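# Retrieve dropped cap screw and reinsert it point first

## Task

A greasy cap screw is lying head-down inside the deep hole in the angled face of the block. Take it out, turn it round, and lower it back in tip first until it is fully seated, with its head resting on the step at the bottom of the hole. A pair of forceps waits in its holder for use.

## Robot and tools

Robot: two UR7e arms, left_arm and right_arm, each with a Robotiq 2F-85 two-finger gripper. Fingers point along the gripper's +z axis and close along its y axis. The reported end_effector_position is the point between the closed pads; closed fingertips reach about 19 mm past it, open ones about 6 mm. A block sticks out about 10 cm toward the gripper's +x. Each arm has a wrist camera.

Frames: the scene frame has its origin on the table top midway between the arms, +z up, +x out over the table, and left_arm on the +y side. Calibrated bases: left_arm at (-0.029, +0.322, +0.030) m, right_arm at (-0.071, -0.391, +0.030) m, both almost unrotated. Each arm's reported hand pose, velocities and offsets use that arm's own base axes. Fixed cameras (cam_head_left, cam_head_right, cam_high) are given in the scene frame; cam_left_wrist and cam_right_wrist follow their arm. Printed poses can be a few cm off.

The 18-number row (used by execute_actions and move): left arm first, then right. Per arm: dx, dy, dz, rx, ry, rz, gripper position, force_limit, speed. All values lie in [-1, 1]. The six pose numbers are an offset, not a pose: a displacement from that arm's Hand target at the start of the action or move, along its base axes; 1.0 equals 0.6 m of translation or 180 degrees, and rx, ry, rz form one rotation vector about the Hand target's position. Sending six zeros re-requests the current Hand target. Gripper position is absolute: +1 fully open (85 mm), about -0.8 pads touching, -1 closes until blocked. force_limit (-1 soft to +1 strong) and speed (-1 about 20 mm/s, 0 about 85, +1 about 150) shape the grip; a fast close from well open grips hardest. Both start at +1. Always resend the gripper numbers you want kept; 0 is a real command. New force or speed only applies after the position changes by at least 0.01.

execute_actions(actions, cameras): actions is a list of actions; each action is a list of up to 15 rows, one per 1/30 s step, the last row held if fewer. Every row in an action is an offset from the same start pose, not from the row before. Images come back only when actions is empty or cameras asks. cameras: list of names, ["all"], or [].

move(target, speed, blend, stop_force, zero, blocking, cameras): target is one 18-number row or a list of up to 15 rows, every row an offset from the Hand targets at the move's start. Paths are straight lines, with no obstacle avoidance. speed in m/s, 0.002 to 3.6, default 0.25 (turning limit twice that in rad/s), one value or one per target. blend in metres rounds corners in a list; 0 stops at each. stop_force in N, 3 to 120, one value for both arms, ends an arm's path when its wrist sensor feels that push against its travel; use it slowly for touching or inserting, but not while the gripper rotates, and omit it when backing off a contact. zero (default true) rezeroes before the move; blocking=false returns early (not allowed with stop_force). Keep paths away from an arm's own base.

wait(seconds 0 to 10); stop() brakes a running move; zoom_image(camera, region [x0,y0,x1,y1] in pixels, at most 504 by 504) enlarges part of the newest image of that camera; zero_wrist_force(arm) zeroes that arm's force reading; read_manual(section) gives licence texts; finished_scene(scene) ends the current scene with its number and cannot be undone.

Results: per arm end_effector_position (m), quat_wxyz, velocities, Hand target (the commanded pose after clipping; next offsets count from it), joint positions and torques, Wrist force and torque along the gripper axes, plus the peak since last shown. object_status: 0 moving, 1 blocked while opening, 2 blocked while closing (a grip), 3 reached target or fully closed. position_measured counts: 3 open, 78 about 60 mm, 130 about 40 mm, 180 about 20 mm, 230 closed. A move adds a move: line such as done, off_target, moving, held or fault, and limits=paced (pose clipped) or limits=held (steps withheld). A gripper may settle short of its Hand target; send the gap as an offset.

Avoid: net force near 150 N or wrist torque over 25.2 N m on an arm (it faults and halts for 10 s); stiff arms fault if targeted even slightly past a firm contact, so approach slowly with stop_force; orientation commands are clipped to 32 degrees from current per step. Do not let the arms or grippers hit or squeeze each other. Do not drop or throw the screw or forceps, let anything fall off the table, slam fixed objects, or grip hard on a part still resting on something. Long stretched holds heat motors; a MOTOR HOT line warns before an over-temperature stop. Loose items may be nudged occasionally, so check cameras before finishing; the screw must stay seated after release.

Each tool is called after ">>>" by a JSON object that holds its "name" and its "arguments".

## Session

>>> {"name": "execute_actions", "arguments": {"actions": []}}

Scene clock: 0.00 s.
left_arm: end_effector_position=(+0.7602, -0.1434, +0.1927) position_measured=3 object_status=3 end_effector_quat_wxyz=(+0.000, +0.953, +0.151, +0.264) | right_arm: end_effector_position=(+0.6954, -0.6054, +0.0845) position_measured=3 object_status=3 end_effector_quat_wxyz=(-0.034, +0.818, -0.024, +0.574)
Joint positions: left_arm=[-0.46 -1.095 1.543 -2.469 -1.271 2.437] | right_arm=[2.384 -2.757 -1.039 0.182 2.299 2.902]
Joint velocities: within noise
Joint torques (N m): no reading
Motor temperatures (°C): left_arm=[39 28 41 38 37 52] | right_arm=[42 35 41 49 53 44]
Wrist force (N): no reading
Wrist torque (N m): no reading
Wrist force, peak (N): no reading
Hand target: left_arm +0.7602, -0.1434, +0.1927; +0.000, +0.953, +0.151, +0.264 | right_arm +0.6954, -0.6054, +0.0845; -0.034, +0.818, -0.024, +0.574
Tool commands: left_gripper/position=+1.0 left_gripper/force_limit=+1.0 left_gripper/speed=+1.0 right_gripper/position=+1.0 right_gripper/force_limit=+1.0 right_gripper/speed=+1.0

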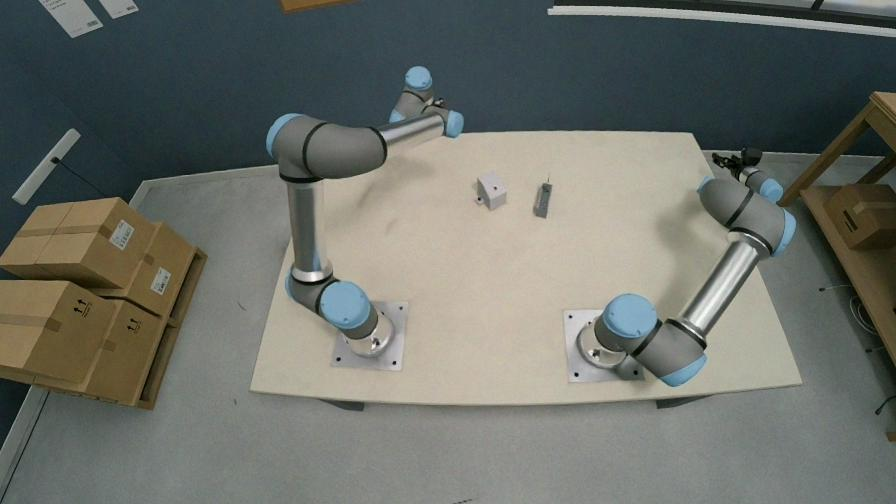

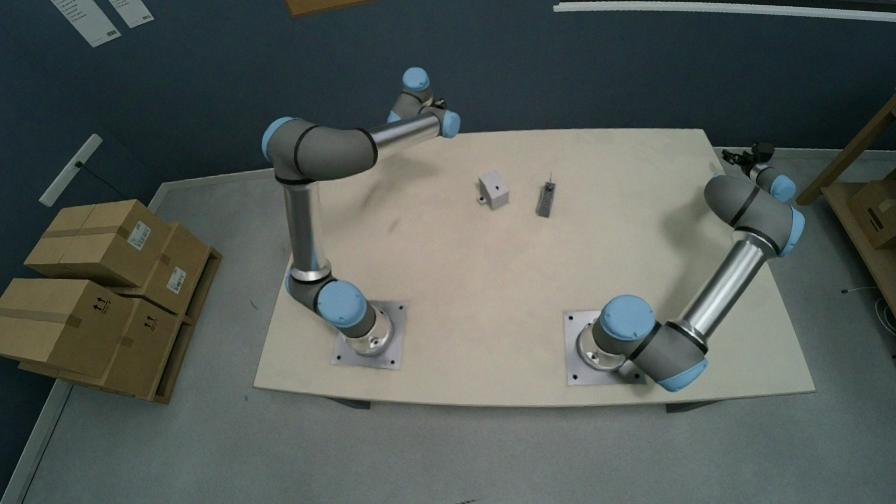

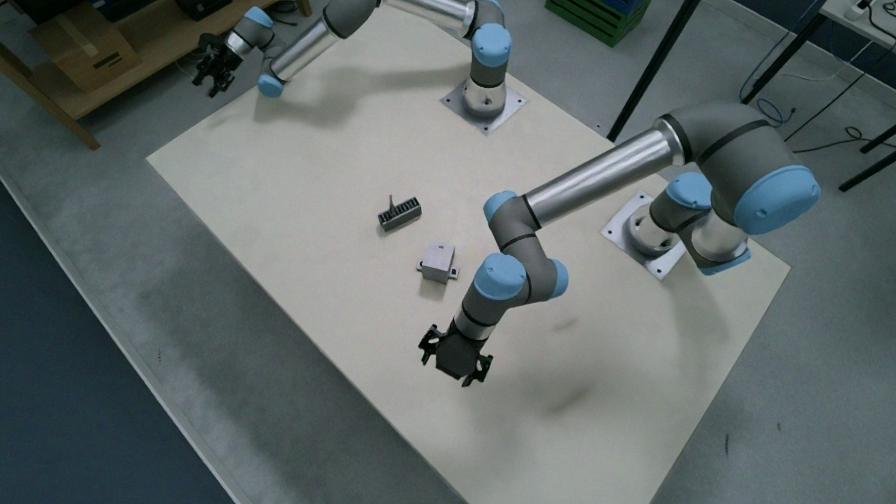

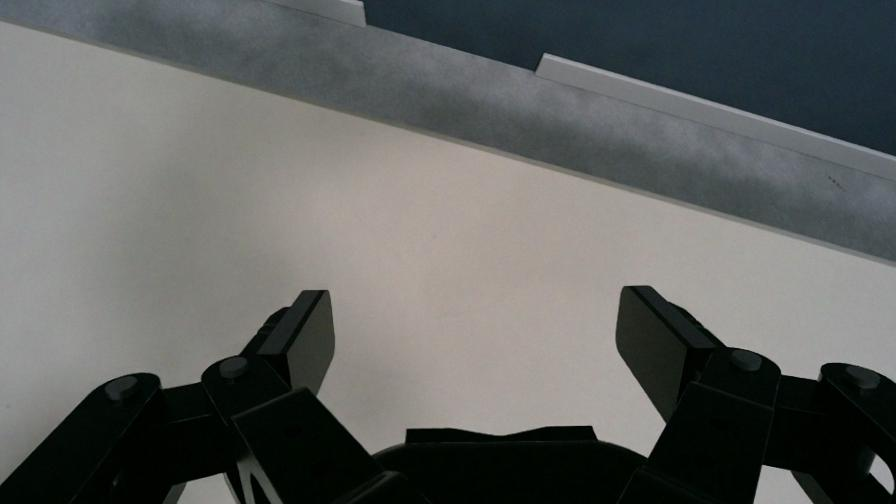

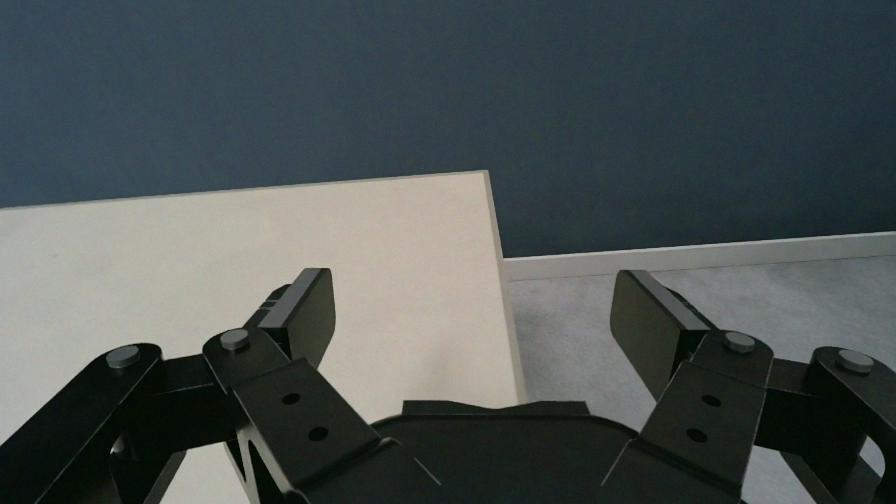

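>>> {"name": "zoom_image", "arguments": {"camera": "cam_head_left", "region": [440, 140, 600, 240]}}

>>> {"name": "zoom_image", "arguments": {"camera": "cam_high", "region": [350, 170, 510, 310]}}

Scaled by 3.150 from the camera's 896x504 image, which has a finer 1280x720 frame.

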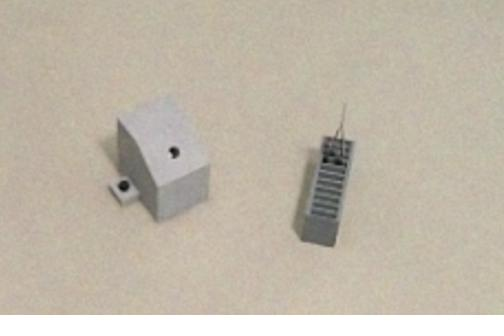

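Scaled by 3.150 from the camera's 896x504 image, which has a finer 1280x720 frame.

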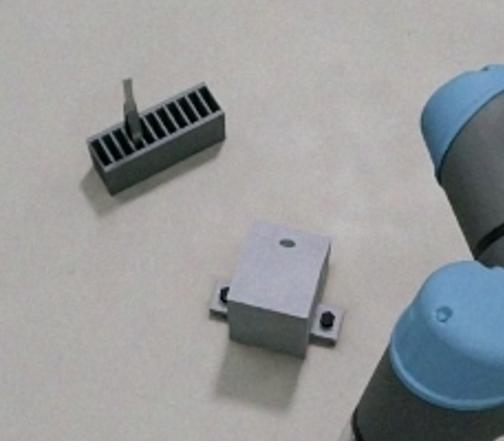

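>>> {"name": "move", "arguments": {"target": [-0.488,-0.44,-0.02,0,0,0,1,1,1,-0.2,0.6,0.25,0,0,0,1,1,1], "speed": 0.3}}

>>> {"name": "move", "arguments": {"target": [0,0,0,0,0,0,1,1,1,-0.28,0.61,-0.053,0,0,0,1,1,1], "speed": 0.3, "cameras": ["cam_left_wrist","cam_right_wrist","cam_high"]}}

Scene clock: 35.90 s.
left_arm: end_effector_position=(+0.4675, -0.4074, +0.1808) position_measured=3 object_status=3 end_effector_quat_wxyz=(+0.000, +0.953, +0.151, +0.265) | right_arm: end_effector_position=(+0.5755, -0.2454, +0.2345) position_measured=3 object_status=3 end_effector_quat_wxyz=(-0.034, +0.818, -0.024, +0.574)
Joint positions: left_arm=[-1.149 -1.362 1.872 -2.235 -1.056 1.719] | right_arm=[2.818 -1.934 -2.213 0.638 1.902 3.106]
Joint torques (N m): left_arm=[-7.16 -24.5 -15.54 -2.33 -1.09 -1.69] | right_arm=[8.69 38.42 6.82 3.6 -1.23 -1.62]
Wrist force (N): left_arm=[-0.3 0.2 -0.1] | right_arm=[-0.1 0.0 -0.1]
Wrist torque (N m): left_arm=[0.03 0.03 -0.04] | right_arm=[0.01 0.02 0.01]
Wrist force, peak (N): left_arm=[-3.2 1.2 -1.5] | right_arm=[0.7 -2.8 -1.5]
Hand target: left_arm +0.4674, -0.4074, +0.1807; +0.000, +0.953, +0.151, +0.264 | right_arm +0.5754, -0.2454, +0.2345; -0.034, +0.818, -0.024, +0.574
Off the commanded pose: left_arm 0.000 m, 0 deg | right_arm 0.000 m, 0 deg.
move: done

Scene clock: 37.40 s.
left_arm: end_effector_position=(+0.4674, -0.4074, +0.1807) position_measured=3 object_status=3 end_effector_quat_wxyz=(+0.000, +0.953, +0.151, +0.264) | right_arm: end_effector_position=(+0.4538, +0.0187, +0.2124) position_measured=3 object_status=3 end_effector_quat_wxyz=(-0.043, +0.816, -0.015, +0.576)
Joint positions: left_arm=[-1.149 -1.362 1.873 -2.235 -1.056 1.719] | right_arm=[3.847 -1.632 -2.827 0.899 0.964 3.483]
Joint torques (N m): left_arm=[-8.21 -24.38 -13.96 -1.82 -1.14 -1.73] | right_arm=[-13.84 2.27 25.42 4.09 1.46 -2.41]
Wrist force (N): left_arm=[-0.2 0.1 -0.1] | right_arm=[0.0 -0.1 0.0]
Wrist torque (N m): left_arm=[0.02 0.01 -0.02] | right_arm=[0.01 0.02 0.00]
Wrist force, peak (N): left_arm=[-0.5 0.3 0.1] | right_arm=[-5.7 -16.6 -2.6]
Hand target: left_arm +0.4674, -0.4074, +0.1807; +0.000, +0.953, +0.151, +0.264 | right_arm +0.4538, +0.0187, +0.2124; -0.043, +0.816, -0.015, +0.576 (not the last commanded pose)
Off the commanded pose: left_arm 0.000 m, 0 deg | right_arm 0.112 m, 1 deg.
move: held (right_arm; a check stopped the path); limits=held
pose unreachable (right arm): on one or more control steps of this call, first in action 0 (counted from 0), this arm could not follow its commanded pose, so it was not sent that pose on those steps. It may still have moved: this result reports where it is.
cause: moving toward the commanded pose would bring two parts of the arm too close to each other (joints 3 (elbow) and 4 (wrist 1) lie between them).
camera_calibration:
cam_left_wrist: T_world_to_cam=[[0.284779, -0.955929, 0.0714254, -0.528213], [-0.937347, -0.293294, -0.18804, 0.370639], [0.200702, -0.0134005, -0.979561, 0.203544], [0, 0, 0, 1]] pos_world=[0.45699, -0.3935, 0.306806]
cam_right_wrist: T_world_to_cam=[[0.0343714, -0.996911, -0.0706151, 0.0217292], [-0.646816, 0.0316737, -0.761988, 0.465684], [0.761871, 0.0718656, -0.64373, -0.0811834], [0, 0, 0, 1]] pos_world=[0.362316, 0.0127465, 0.30412]
Images, in order (width x height): cam_high 896x504, cam_left_wrist 896x504, cam_right_wrist 896x504.

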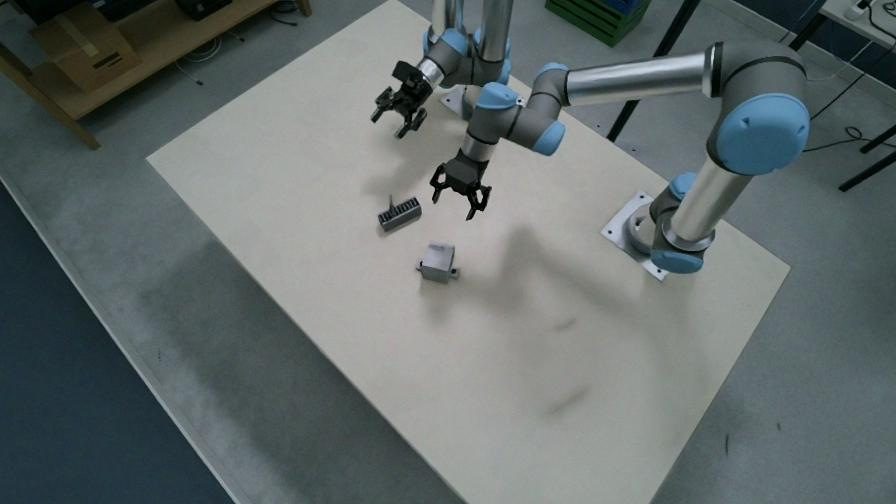

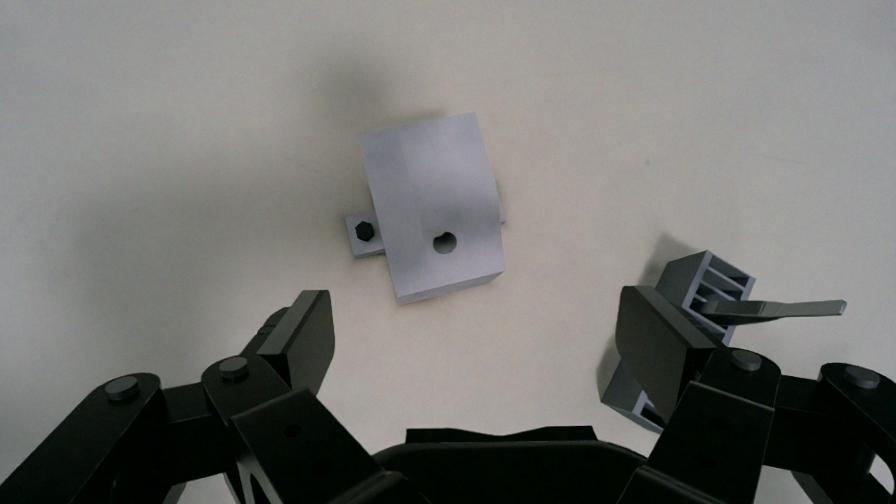

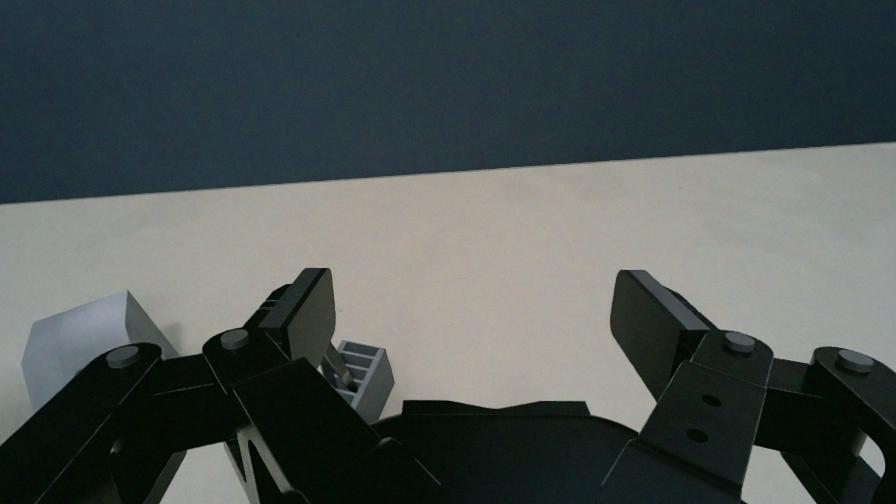

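>>> {"name": "zoom_image", "arguments": {"camera": "cam_left_wrist", "region": [340, 100, 520, 310]}}

>>> {"name": "zoom_image", "arguments": {"camera": "cam_left_wrist", "region": [590, 230, 860, 440]}}

>>> {"name": "zoom_image", "arguments": {"camera": "cam_high", "region": [370, 180, 490, 300]}}

Scaled by 2.400 from the camera's 896x504 image, which has a finer 1280x720 frame.

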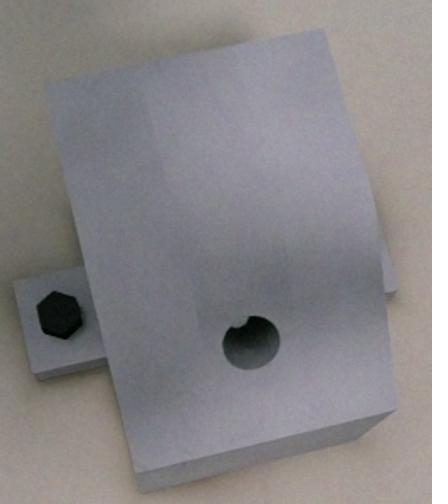

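Scaled by 1.867 from the camera's 896x504 image, which has a finer 1280x720 frame.

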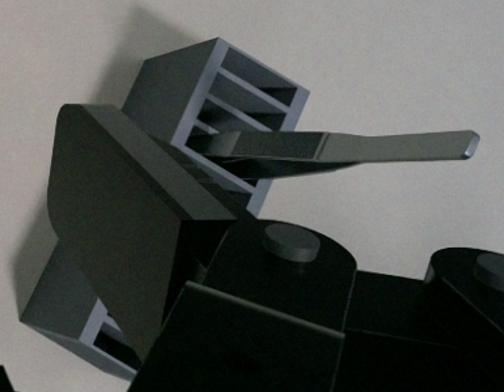

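Scaled by 4.200 from the camera's 896x504 image, which has a finer 1280x720 frame.

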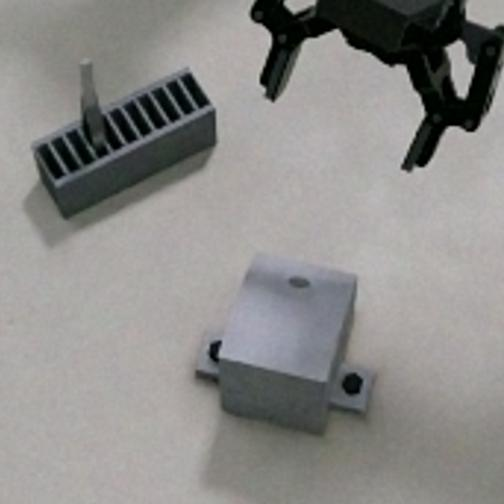

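>>> {"name": "move", "arguments": {"target": [[0,0,0,0,0,0,1,1,1,0.203,-0.44,0.037,0,0,0,1,1,1],[-0.067,-0.305,-0.063,0,-0.222,0,1,1,1,0.203,-0.44,0.037,0,0,0,1,1,1]], "speed": 0.3, "cameras": ["cam_left_wrist","cam_high"]}}

>>> {"name": "zoom_image", "arguments": {"camera": "cam_left_wrist", "region": [330, 80, 580, 300]}}

Scene clock: 52.83 s.
left_arm: end_effector_position=(+0.4272, -0.5904, +0.1430) position_measured=3 object_status=3 end_effector_quat_wxyz=(+0.051, +0.805, +0.142, +0.574) | right_arm: end_effector_position=(+0.5756, -0.2453, +0.2346) position_measured=3 object_status=3 end_effector_quat_wxyz=(-0.043, +0.816, -0.015, +0.576)
Joint positions: left_arm=[-1.485 -0.947 1.735 -2.359 -0.343 1.308] | right_arm=[2.803 -1.943 -2.203 0.639 1.941 3.097]
Joint torques (N m): left_arm=[0.23 -37.12 -16.97 -3.62 4.14 0.52] | right_arm=[-14.58 21.85 32.58 0.93 2.41 -2.3]
Wrist force (N): left_arm=[-1.2 -0.1 -1.1] | right_arm=[0.0 -0.1 -0.3]
Wrist torque (N m): left_arm=[-0.10 0.08 -0.02] | right_arm=[-0.01 0.00 -0.07]
Wrist force, peak (N): left_arm=[-3.0 1.1 -1.4] | right_arm=[1.0 3.4 0.7]
Hand target: left_arm +0.4272, -0.5904, +0.1429; +0.051, +0.805, +0.142, +0.574 | right_arm +0.5756, -0.2453, +0.2346; -0.043, +0.816, -0.015, +0.576
Off the commanded pose: left_arm 0.000 m, 0 deg | right_arm 0.000 m, 0 deg.
move: done
camera_calibration:
cam_left_wrist: T_world_to_cam=[[0.172502, -0.955869, 0.237819, -0.664713], [-0.597851, -0.293483, -0.745951, 0.206828], [0.782827, -0.013502, -0.622093, -0.127609], [0, 0, 0, 1]] pos_world=[0.338212, -0.576401, 0.23298]
Images, in order (width x height): cam_high 896x504, cam_left_wrist 896x504.

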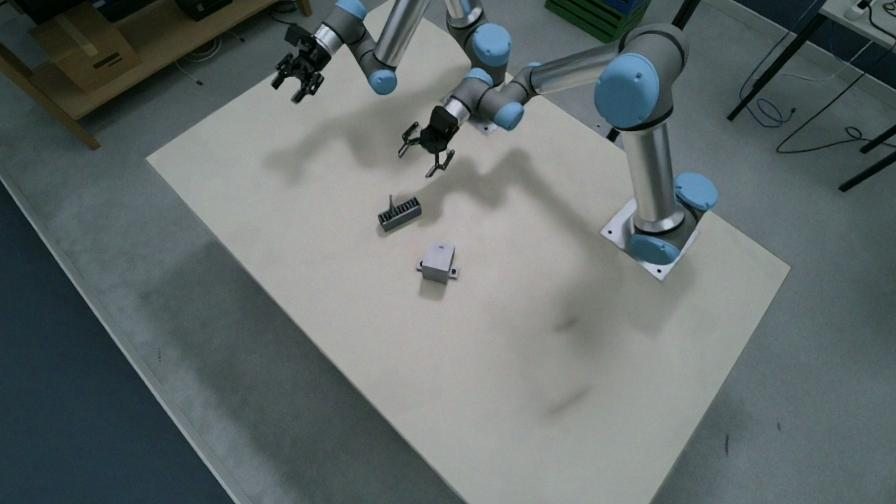

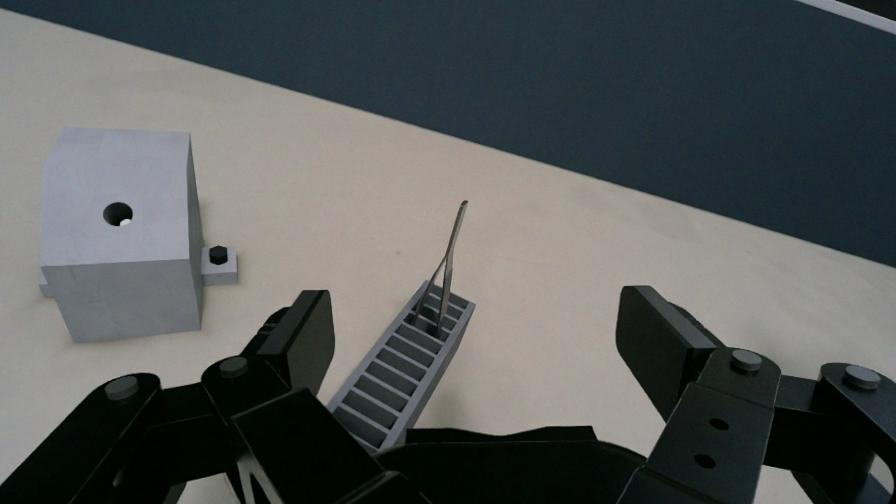

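Scaled by 2.016 from the camera's 896x504 image, which has a finer 1280x720 frame.

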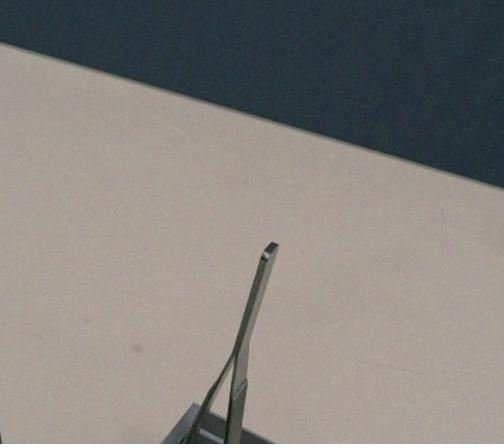

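>>> {"name": "move", "arguments": {"target": [0.08,0,-0.05,0,0,0,1,1,1,0,0,0,0,0,0,1,1,1], "speed": 0.2, "cameras": ["cam_left_wrist"]}}

>>> {"name": "zoom_image", "arguments": {"camera": "cam_left_wrist", "region": [380, 100, 580, 400]}}

Scene clock: 57.87 s.
left_arm: end_effector_position=(+0.4752, -0.5904, +0.1129) position_measured=3 object_status=3 end_effector_quat_wxyz=(+0.051, +0.805, +0.142, +0.574) | right_arm: end_effector_position=(+0.5756, -0.2453, +0.2346) position_measured=3 object_status=3 end_effector_quat_wxyz=(-0.043, +0.816, -0.015, +0.576)
Joint positions: left_arm=[-1.41 -0.829 1.689 -2.639 -0.35 1.528] | right_arm=[2.803 -1.943 -2.203 0.639 1.941 3.097]
Joint torques (N m): left_arm=[-0.67 -46.72 -16.48 -3.77 4.04 1.2] | right_arm=[-14.04 21.03 32.03 0.74 2.34 -2.23]
Wrist force (N): left_arm=[-1.1 -0.1 -0.9] | right_arm=[-0.2 -0.1 -0.3]
Wrist torque (N m): left_arm=[-0.10 0.07 0.07] | right_arm=[-0.01 0.04 -0.08]
Wrist force, peak (N): left_arm=[-0.8 0.3 -2.8] | right_arm=[0.2 0.0 -0.5]
Hand target: left_arm +0.4752, -0.5904, +0.1129; +0.051, +0.805, +0.142, +0.574 | right_arm +0.5756, -0.2453, +0.2346; -0.043, +0.816, -0.015, +0.576
Off the commanded pose: left_arm 0.000 m, 0 deg | right_arm 0.000 m, 0 deg.
move: done
camera_calibration:
cam_left_wrist: T_world_to_cam=[[0.172409, -0.955898, 0.237767, -0.665805], [-0.597762, -0.293387, -0.746059, 0.213115], [0.782915, -0.0135009, -0.621983, -0.183965], [0, 0, 0, 1]] pos_world=[0.386212, -0.576401, 0.20288]
Images, in order (width x height): cam_left_wrist 896x504.

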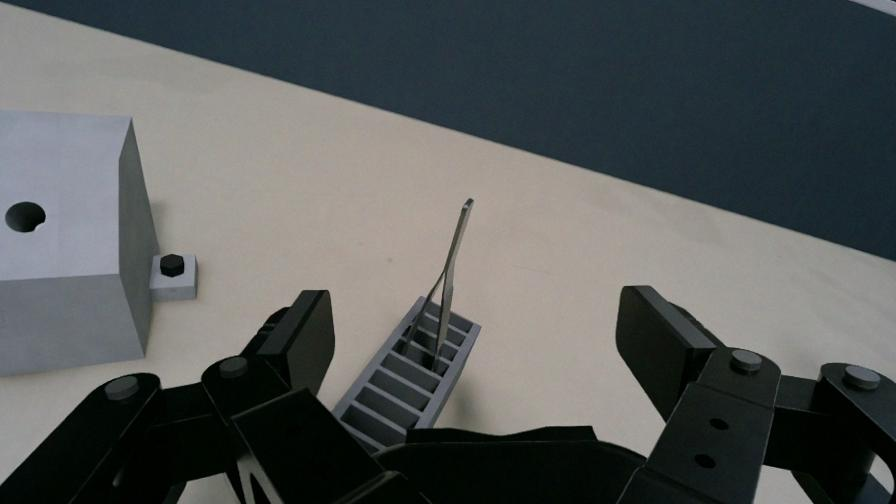

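Scaled by 1.680 from the camera's 896x504 image, which has a finer 1280x720 frame.

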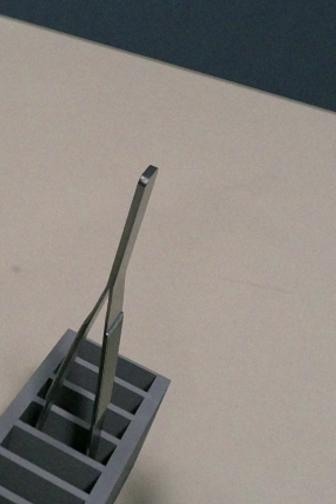

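>>> {"name": "move", "arguments": {"target": [[-0.15,0,0.03,0,0,0,1,1,1,0,0,0,0,0,0,1,1,1],[-0.06,0.305,-0.028,0,0,0,1,1,1,0,0,0,0,0,0,1,1,1]], "speed": 0.3, "blend": [0.02,0], "cameras": ["cam_left_wrist"]}}

>>> {"name": "zoom_image", "arguments": {"camera": "cam_left_wrist", "region": [340, 130, 580, 370]}}

Scene clock: 78.20 s.
left_arm: end_effector_position=(+0.4392, -0.4075, +0.0961) position_measured=3 object_status=3 end_effector_quat_wxyz=(+0.051, +0.805, +0.142, +0.574) | right_arm: end_effector_position=(+0.5756, -0.2453, +0.2346) position_measured=3 object_status=3 end_effector_quat_wxyz=(-0.043, +0.816, -0.015, +0.576)
Joint positions: left_arm=[-1.424 -1.049 2.248 -2.941 -0.348 1.489] | right_arm=[2.803 -1.943 -2.203 0.639 1.941 3.097]
Joint torques (N m): left_arm=[0.07 -45.76 -1.58 -3.77 3.95 -0.31] | right_arm=[-13.64 20.92 32.38 0.84 2.24 -2.23]
Wrist force (N): left_arm=[-1.2 -0.1 -0.9] | right_arm=[-0.2 0.0 -0.3]
Wrist torque (N m): left_arm=[-0.09 0.07 0.07] | right_arm=[0.01 0.03 -0.08]
Wrist force, peak (N): left_arm=[-1.8 1.3 -4.3] | right_arm=[0.1 0.0 -0.5]
Hand target: left_arm +0.4392, -0.4074, +0.0961; +0.051, +0.805, +0.142, +0.574 | right_arm +0.5756, -0.2453, +0.2346; -0.043, +0.816, -0.015, +0.576
Off the commanded pose: left_arm 0.000 m, 0 deg | right_arm 0.000 m, 0 deg.
move: done
camera_calibration:
cam_left_wrist: T_world_to_cam=[[0.172516, -0.9559, 0.237682, -0.480792], [-0.597845, -0.293386, -0.745994, 0.232739], [0.782828, -0.0134013, -0.622093, -0.16367], [0, 0, 0, 1]] pos_world=[0.350212, -0.3935, 0.18608]
Images, in order (width x height): cam_left_wrist 896x504.

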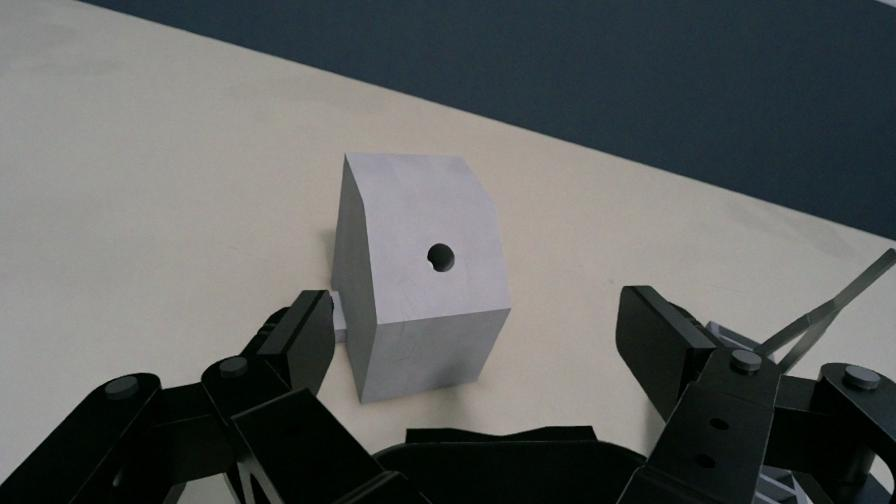

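Scaled by 2.100 from the camera's 896x504 image, which has a finer 1280x720 frame.

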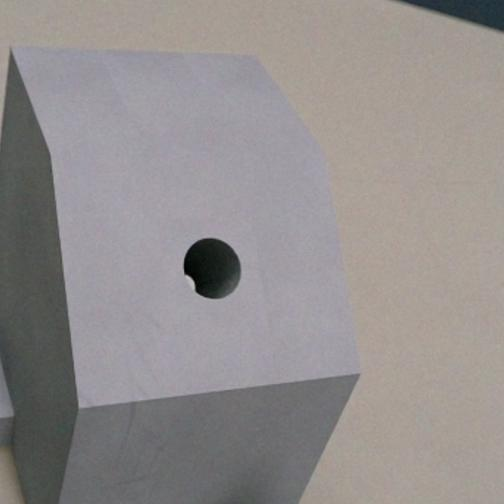

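>>> {"name": "move", "arguments": {"target": [0.0163,-0.055,0.065,0.0624,0.1094,0.0762,1,1,1,0,0,0,0,0,0,1,1,1], "speed": 0.2, "cameras": ["cam_left_wrist"]}}

>>> {"name": "zoom_image", "arguments": {"camera": "cam_left_wrist", "region": [370, 180, 520, 330]}}

Scene clock: 99.47 s.
left_arm: end_effector_position=(+0.4490, -0.4403, +0.1350) position_measured=3 object_status=3 end_effector_quat_wxyz=(-0.121, +0.869, +0.186, +0.442) | right_arm: end_effector_position=(+0.5756, -0.2453, +0.2346) position_measured=3 object_status=3 end_effector_quat_wxyz=(-0.043, +0.816, -0.015, +0.576)
Joint positions: left_arm=[-1.34 -1.15 1.789 -1.88 -0.661 1.217] | right_arm=[2.803 -1.943 -2.203 0.639 1.941 3.097]
Joint torques (N m): left_arm=[-8.22 -50.09 -28.14 -0.9 0.87 1.43] | right_arm=[-13.57 21.69 32.85 0.82 2.17 -2.29]
Wrist force (N): left_arm=[-0.8 0.6 -0.1] | right_arm=[-0.2 -0.2 -0.1]
Wrist torque (N m): left_arm=[0.01 0.04 0.03] | right_arm=[-0.02 0.04 -0.07]
Wrist force, peak (N): left_arm=[-2.1 -0.8 -0.9] | right_arm=[0.2 -0.2 -0.4]
Hand target: left_arm +0.4490, -0.4404, +0.1351; -0.121, +0.869, +0.186, +0.442 | right_arm +0.5756, -0.2453, +0.2346; -0.043, +0.816, -0.015, +0.576
Off the commanded pose: left_arm 0.000 m, 0 deg | right_arm 0.000 m, 0 deg.
move: done
camera_calibration:
cam_left_wrist: T_world_to_cam=[[0.431083, -0.900738, -0.0532882, -0.575686], [-0.75266, -0.326385, -0.571818, 0.28952], [0.497665, 0.286609, -0.818648, 0.139062], [0, 0, 0, 1]] pos_world=[0.396872, -0.463903, 0.248718]
Images, in order (width x height): cam_left_wrist 896x504.

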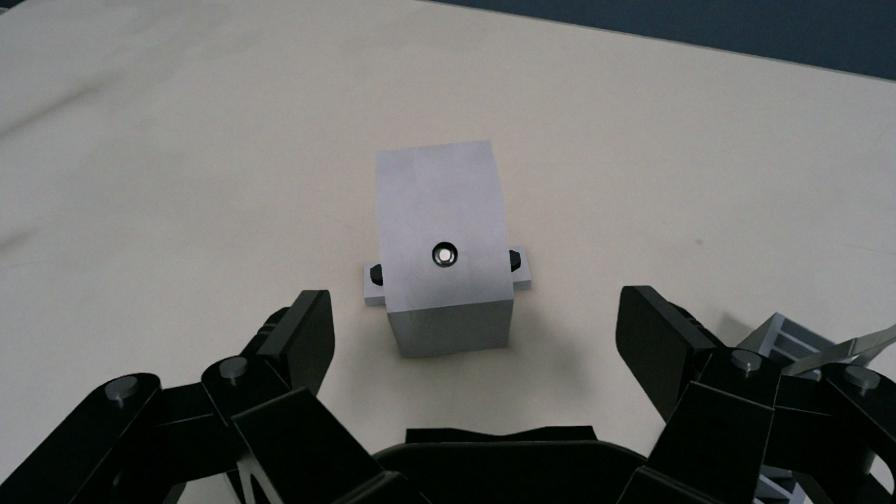

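Scaled by 3.360 from the camera's 896x504 image, which has a finer 1280x720 frame.

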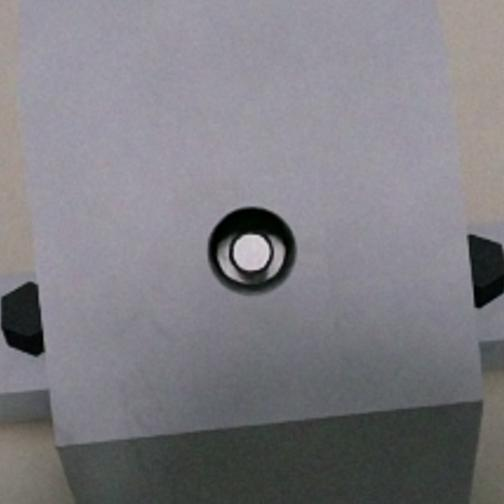

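>>> {"name": "move", "arguments": {"target": [[0,0.4,0.167,0,0,0,1,1,1,0,0.2,0.1,0.0138,0.3923,-0.0506,1,1,1],[0,0.4,0.167,0,0,0,1,1,1,-0.04,0.6245,-0.024,0.0138,0.3923,-0.0506,1,1,1]], "speed": 0.3, "cameras": ["cam_right_wrist","cam_high"]}}

>>> {"name": "zoom_image", "arguments": {"camera": "cam_right_wrist", "region": [300, 200, 600, 500]}}

Scene clock: 135.00 s.
left_arm: end_effector_position=(+0.4490, -0.2004, +0.2353) position_measured=3 object_status=3 end_effector_quat_wxyz=(-0.121, +0.869, +0.186, +0.442) | right_arm: end_effector_position=(+0.5516, +0.1292, +0.2201) position_measured=3 object_status=3 end_effector_quat_wxyz=(+0.000, +0.994, -0.110, -0.001)
Joint positions: left_arm=[-1.188 -1.741 2.228 -1.927 -0.626 1.464] | right_arm=[3.609 -1.744 -1.666 -1.304 1.571 3.829]
Joint torques (N m): left_arm=[-9.73 -24.61 -31.44 -3.53 -0.26 1.39] | right_arm=[9.32 36.22 43.05 2.04 0.42 1.95]
Wrist force (N): left_arm=[-1.1 0.7 -0.3] | right_arm=[1.0 0.7 0.2]
Wrist torque (N m): left_arm=[0.05 0.11 0.06] | right_arm=[0.19 -0.55 -0.10]
Wrist force, peak (N): left_arm=[-2.0 1.6 -0.4] | right_arm=[2.1 4.1 -0.6]
Hand target: left_arm +0.4490, -0.2004, +0.2353; -0.121, +0.869, +0.186, +0.442 | right_arm +0.5516, +0.1294, +0.2202; +0.000, +0.994, -0.110, -0.001
Off the commanded pose: left_arm 0.000 m, 0 deg | right_arm 0.000 m, 0 deg.
move: done
camera_calibration:
cam_right_wrist: T_world_to_cam=[[-0.198864, -0.980023, -0.00279757, 0.240561], [-0.916778, 0.18502, 0.353958, 0.414717], [-0.346369, 0.0729543, -0.935257, 0.516627], [0, 0, 0, 1]] pos_world=[0.606986, 0.121335, 0.33706]
Images, in order (width x height): cam_high 896x504, cam_right_wrist 896x504.

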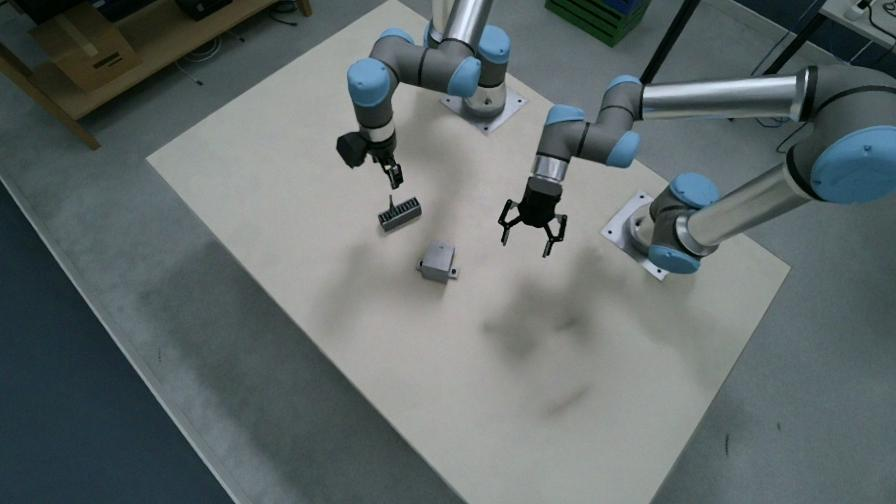

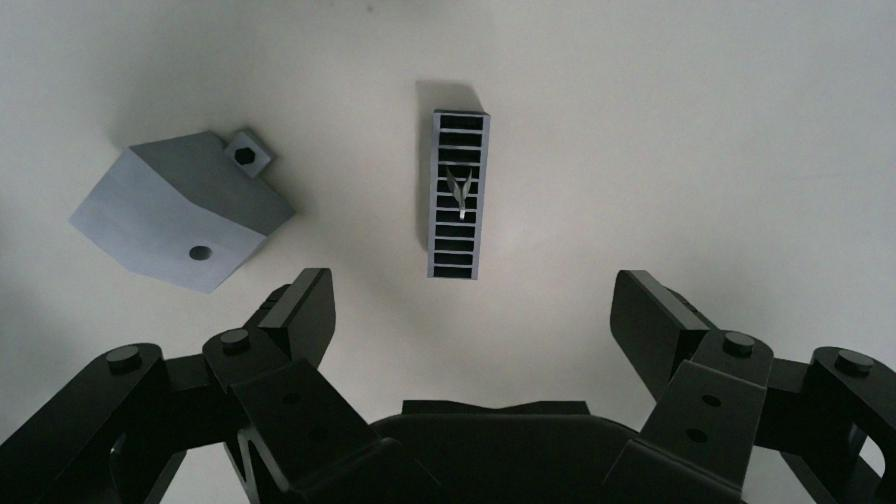

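Scaled by 1.680 from the camera's 896x504 image, which has a finer 1280x720 frame.

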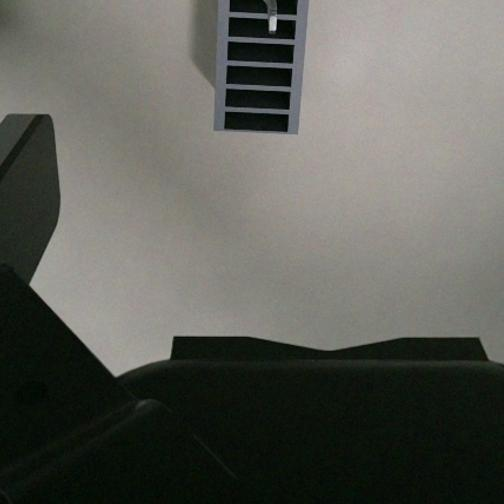

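>>> {"name": "zoom_image", "arguments": {"camera": "cam_right_wrist", "region": [400, 90, 520, 290]}}

Scaled by 2.520 from the camera's 896x504 image, which has a finer 1280x720 frame.

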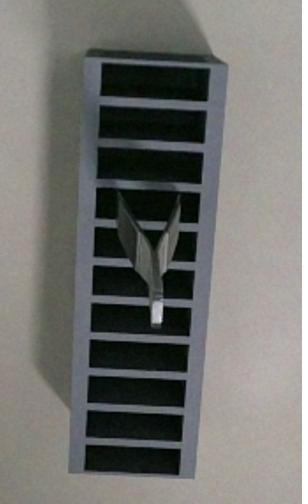

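>>> {"name": "move", "arguments": {"target": [0,0,0,0,0,0,1,1,1,-0.004,0.001,-0.125,0,0,0,1,1,1], "speed": 0.2, "cameras": ["cam_right_wrist","cam_left_wrist"]}}

>>> {"name": "zoom_image", "arguments": {"camera": "cam_right_wrist", "region": [340, 100, 600, 380]}}

Scene clock: 150.33 s.
left_arm: end_effector_position=(+0.4490, -0.2004, +0.2353) position_measured=3 object_status=3 end_effector_quat_wxyz=(-0.121, +0.869, +0.186, +0.442) | right_arm: end_effector_position=(+0.5491, +0.1301, +0.1452) position_measured=3 object_status=3 end_effector_quat_wxyz=(+0.000, +0.994, -0.110, -0.001)
Joint positions: left_arm=[-1.188 -1.741 2.228 -1.927 -0.626 1.464] | right_arm=[3.613 -1.802 -1.799 -1.113 1.571 3.832]
Joint torques (N m): left_arm=[-8.85 -24.9 -30.18 -3.34 -0.07 0.83] | right_arm=[2.88 30.93 28.95 4.15 -1.57 0.3]
Wrist force (N): left_arm=[-1.0 0.5 -0.2] | right_arm=[1.3 1.0 0.1]
Wrist torque (N m): left_arm=[0.01 0.09 0.05] | right_arm=[0.22 -0.58 -0.20]
Wrist force, peak (N): left_arm=[-1.0 1.1 -0.1] | right_arm=[1.2 0.7 -2.4]
Hand target: left_arm +0.4490, -0.2004, +0.2353; -0.121, +0.869, +0.186, +0.442 | right_arm +0.5492, +0.1300, +0.1452; +0.000, +0.994, -0.110, -0.001
Off the commanded pose: left_arm 0.000 m, 0 deg | right_arm 0.000 m, 0 deg.
move: done
camera_calibration:
cam_left_wrist: T_world_to_cam=[[0.430971, -0.900796, -0.0532029, -0.35421], [-0.752782, -0.326392, -0.571654, 0.425086], [0.497578, 0.286416, -0.818768, 0.152499], [0, 0, 0, 1]] pos_world=[0.396771, -0.224004, 0.349018]
cam_right_wrist: T_world_to_cam=[[-0.199055, -0.979984, -0.00303815, 0.240832], [-0.916739, 0.185111, 0.35401, 0.438832], [-0.346362, 0.0732528, -0.935237, 0.445639], [0, 0, 0, 1]] pos_world=[0.604586, 0.122135, 0.262159]
Images, in order (width x height): cam_left_wrist 896x504, cam_right_wrist 896x504.

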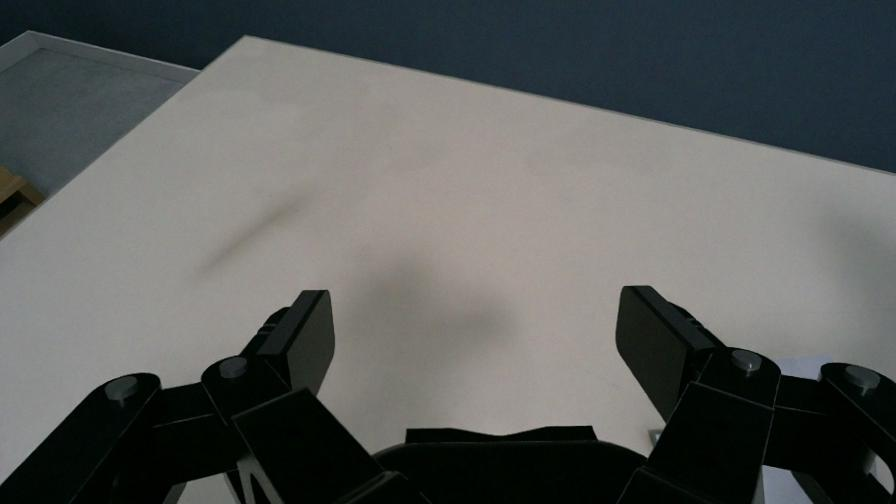

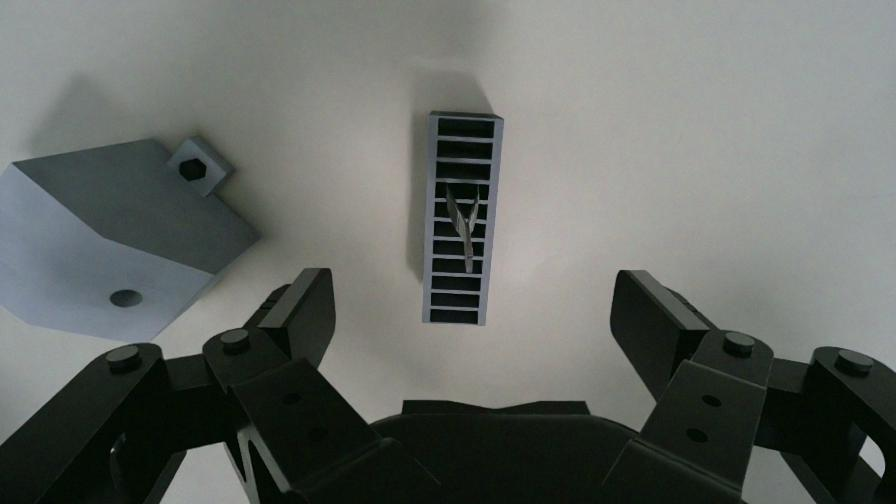

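Scaled by 1.800 from the camera's 896x504 image, which has a finer 1280x720 frame.

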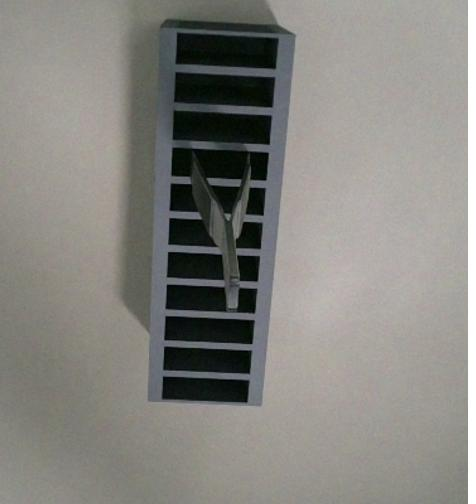

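>>> {"name": "move", "arguments": {"target": [0,0,0,0,0,0,1,1,1,0.003,-0.002,0.01,-0.0483,-0.2169,0,1,1,1], "speed": 0.25, "cameras": ["cam_right_wrist"]}}

>>> {"name": "zoom_image", "arguments": {"camera": "cam_right_wrist", "region": [320, 200, 640, 504]}}

Scene clock: 174.47 s.
left_arm: end_effector_position=(+0.4490, -0.2004, +0.2353) position_measured=3 object_status=3 end_effector_quat_wxyz=(-0.121, +0.869, +0.186, +0.442) | right_arm: end_effector_position=(+0.5509, +0.1289, +0.1511) position_measured=3 object_status=3 end_effector_quat_wxyz=(+0.038, +0.934, -0.103, +0.339) end_effector_velocity=(+0.001, +0.000, +0.003) end_effector_angular_velocity=(+0.004, -0.009, -0.001)
Joint positions: left_arm=[-1.188 -1.741 2.228 -1.927 -0.626 1.464] | right_arm=[3.862 -1.664 -2.279 -0.312 1.026 3.952]
Joint velocities: left_arm=[within noise] | right_arm=[0.001 0.004 -0.001 0.006 -0.003 0]
Joint torques (N m): left_arm=[-7.66 -25.25 -30.75 -3.32 -0.44 1.03] | right_arm=[-11.38 29.97 29.49 4.91 -2.67 -1.25]
Wrist force (N): left_arm=[-1.1 0.6 -0.2] | right_arm=[0.5 0.3 -0.1]
Wrist torque (N m): left_arm=[0.04 0.11 0.06] | right_arm=[0.08 -0.25 -0.05]
Wrist force, peak (N): left_arm=[-1.3 0.8 -0.1] | right_arm=[2.4 1.0 0.2]
Hand target: left_arm +0.4490, -0.2004, +0.2353; -0.121, +0.869, +0.186, +0.442 | right_arm +0.5510, +0.1288, +0.1512; +0.038, +0.934, -0.103, +0.339
Off the commanded pose: left_arm 0.000 m, 0 deg | right_arm 0.000 m, 0 deg.
move: done
camera_calibration:
cam_right_wrist: T_world_to_cam=[[-0.201191, -0.979502, 0.00986265, 0.239232], [-0.92545, 0.18677, -0.329635, 0.546519], [0.321036, -0.0754471, -0.944057, 0.10465], [0, 0, 0, 1]] pos_world=[0.520311, 0.140151, 0.276588]
Images, in order (width x height): cam_right_wrist 896x504.

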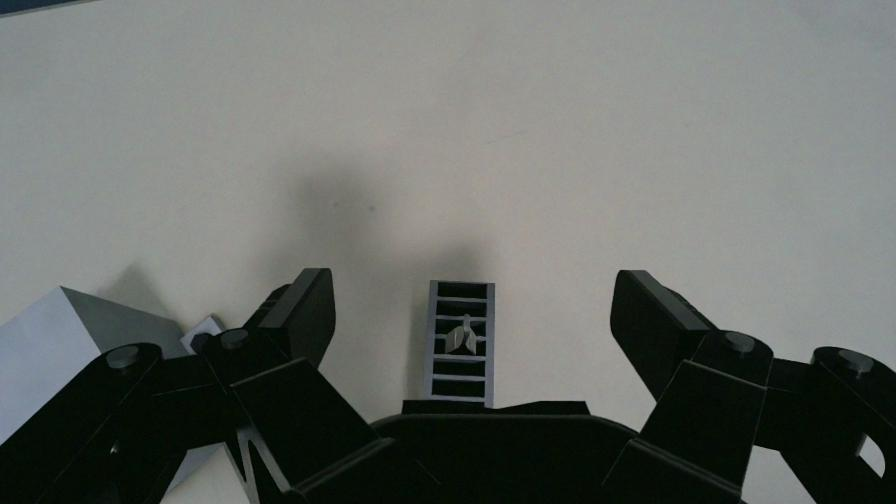

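Scaled by 1.575 from the camera's 896x504 image, which has a finer 1280x720 frame.

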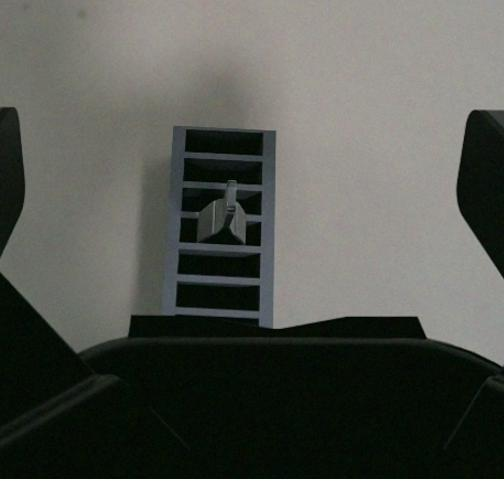

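>>> {"name": "move", "arguments": {"target": [0,0,0,0,0,0,1,1,1,0.001,0,-0.165,0,0,0,1,1,1], "speed": 0.08, "stop_force": 10, "cameras": ["cam_right_wrist"]}}

>>> {"name": "zoom_image", "arguments": {"camera": "cam_right_wrist", "region": [320, 200, 640, 504]}}

Scene clock: 181.37 s.
left_arm: end_effector_position=(+0.4490, -0.2004, +0.2353) position_measured=3 object_status=3 end_effector_quat_wxyz=(-0.121, +0.869, +0.186, +0.442) | right_arm: end_effector_position=(+0.5516, +0.1288, +0.0522) position_measured=3 object_status=3 end_effector_quat_wxyz=(+0.038, +0.934, -0.103, +0.339)
Joint positions: left_arm=[-1.188 -1.741 2.228 -1.927 -0.626 1.464] | right_arm=[3.861 -1.927 -2.351 0.025 1.026 3.951]
Joint torques (N m): left_arm=[-8.81 -23.31 -31.21 -3.45 -0.1 0.69] | right_arm=[-9.55 20.37 30.26 4.68 -0.08 0.86]
Wrist force (N): left_arm=[-0.9 0.7 0.0] | right_arm=[0.4 0.4 0.2]
Wrist torque (N m): left_arm=[0.05 0.09 0.05] | right_arm=[0.08 -0.24 -0.05]
Wrist force, peak (N): left_arm=[-1.1 1.0 -0.4] | right_arm=[1.6 0.2 -1.1]
Hand target: left_arm +0.4490, -0.2004, +0.2353; -0.121, +0.869, +0.186, +0.442 | right_arm +0.5516, +0.1288, +0.0522; +0.038, +0.934, -0.103, +0.339
Off the commanded pose: left_arm 0.000 m, 0 deg | right_arm 0.000 m, 0 deg.
move: done
camera_calibration:
cam_right_wrist: T_world_to_cam=[[-0.201394, -0.979462, 0.0097273, 0.240355], [-0.925302, 0.186981, -0.32993, 0.514436], [0.321335, -0.0754466, -0.943955, 0.0109067], [0, 0, 0, 1]] pos_world=[0.520911, 0.140052, 0.177686]
Images, in order (width x height): cam_right_wrist 896x504.

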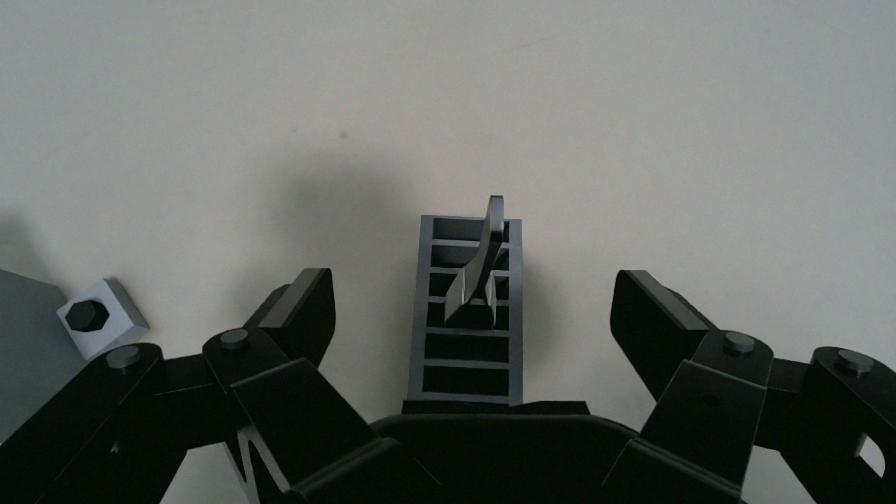

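Scaled by 1.575 from the camera's 896x504 image, which has a finer 1280x720 frame.

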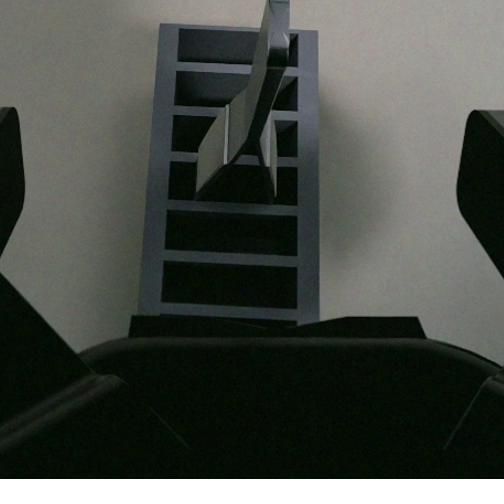

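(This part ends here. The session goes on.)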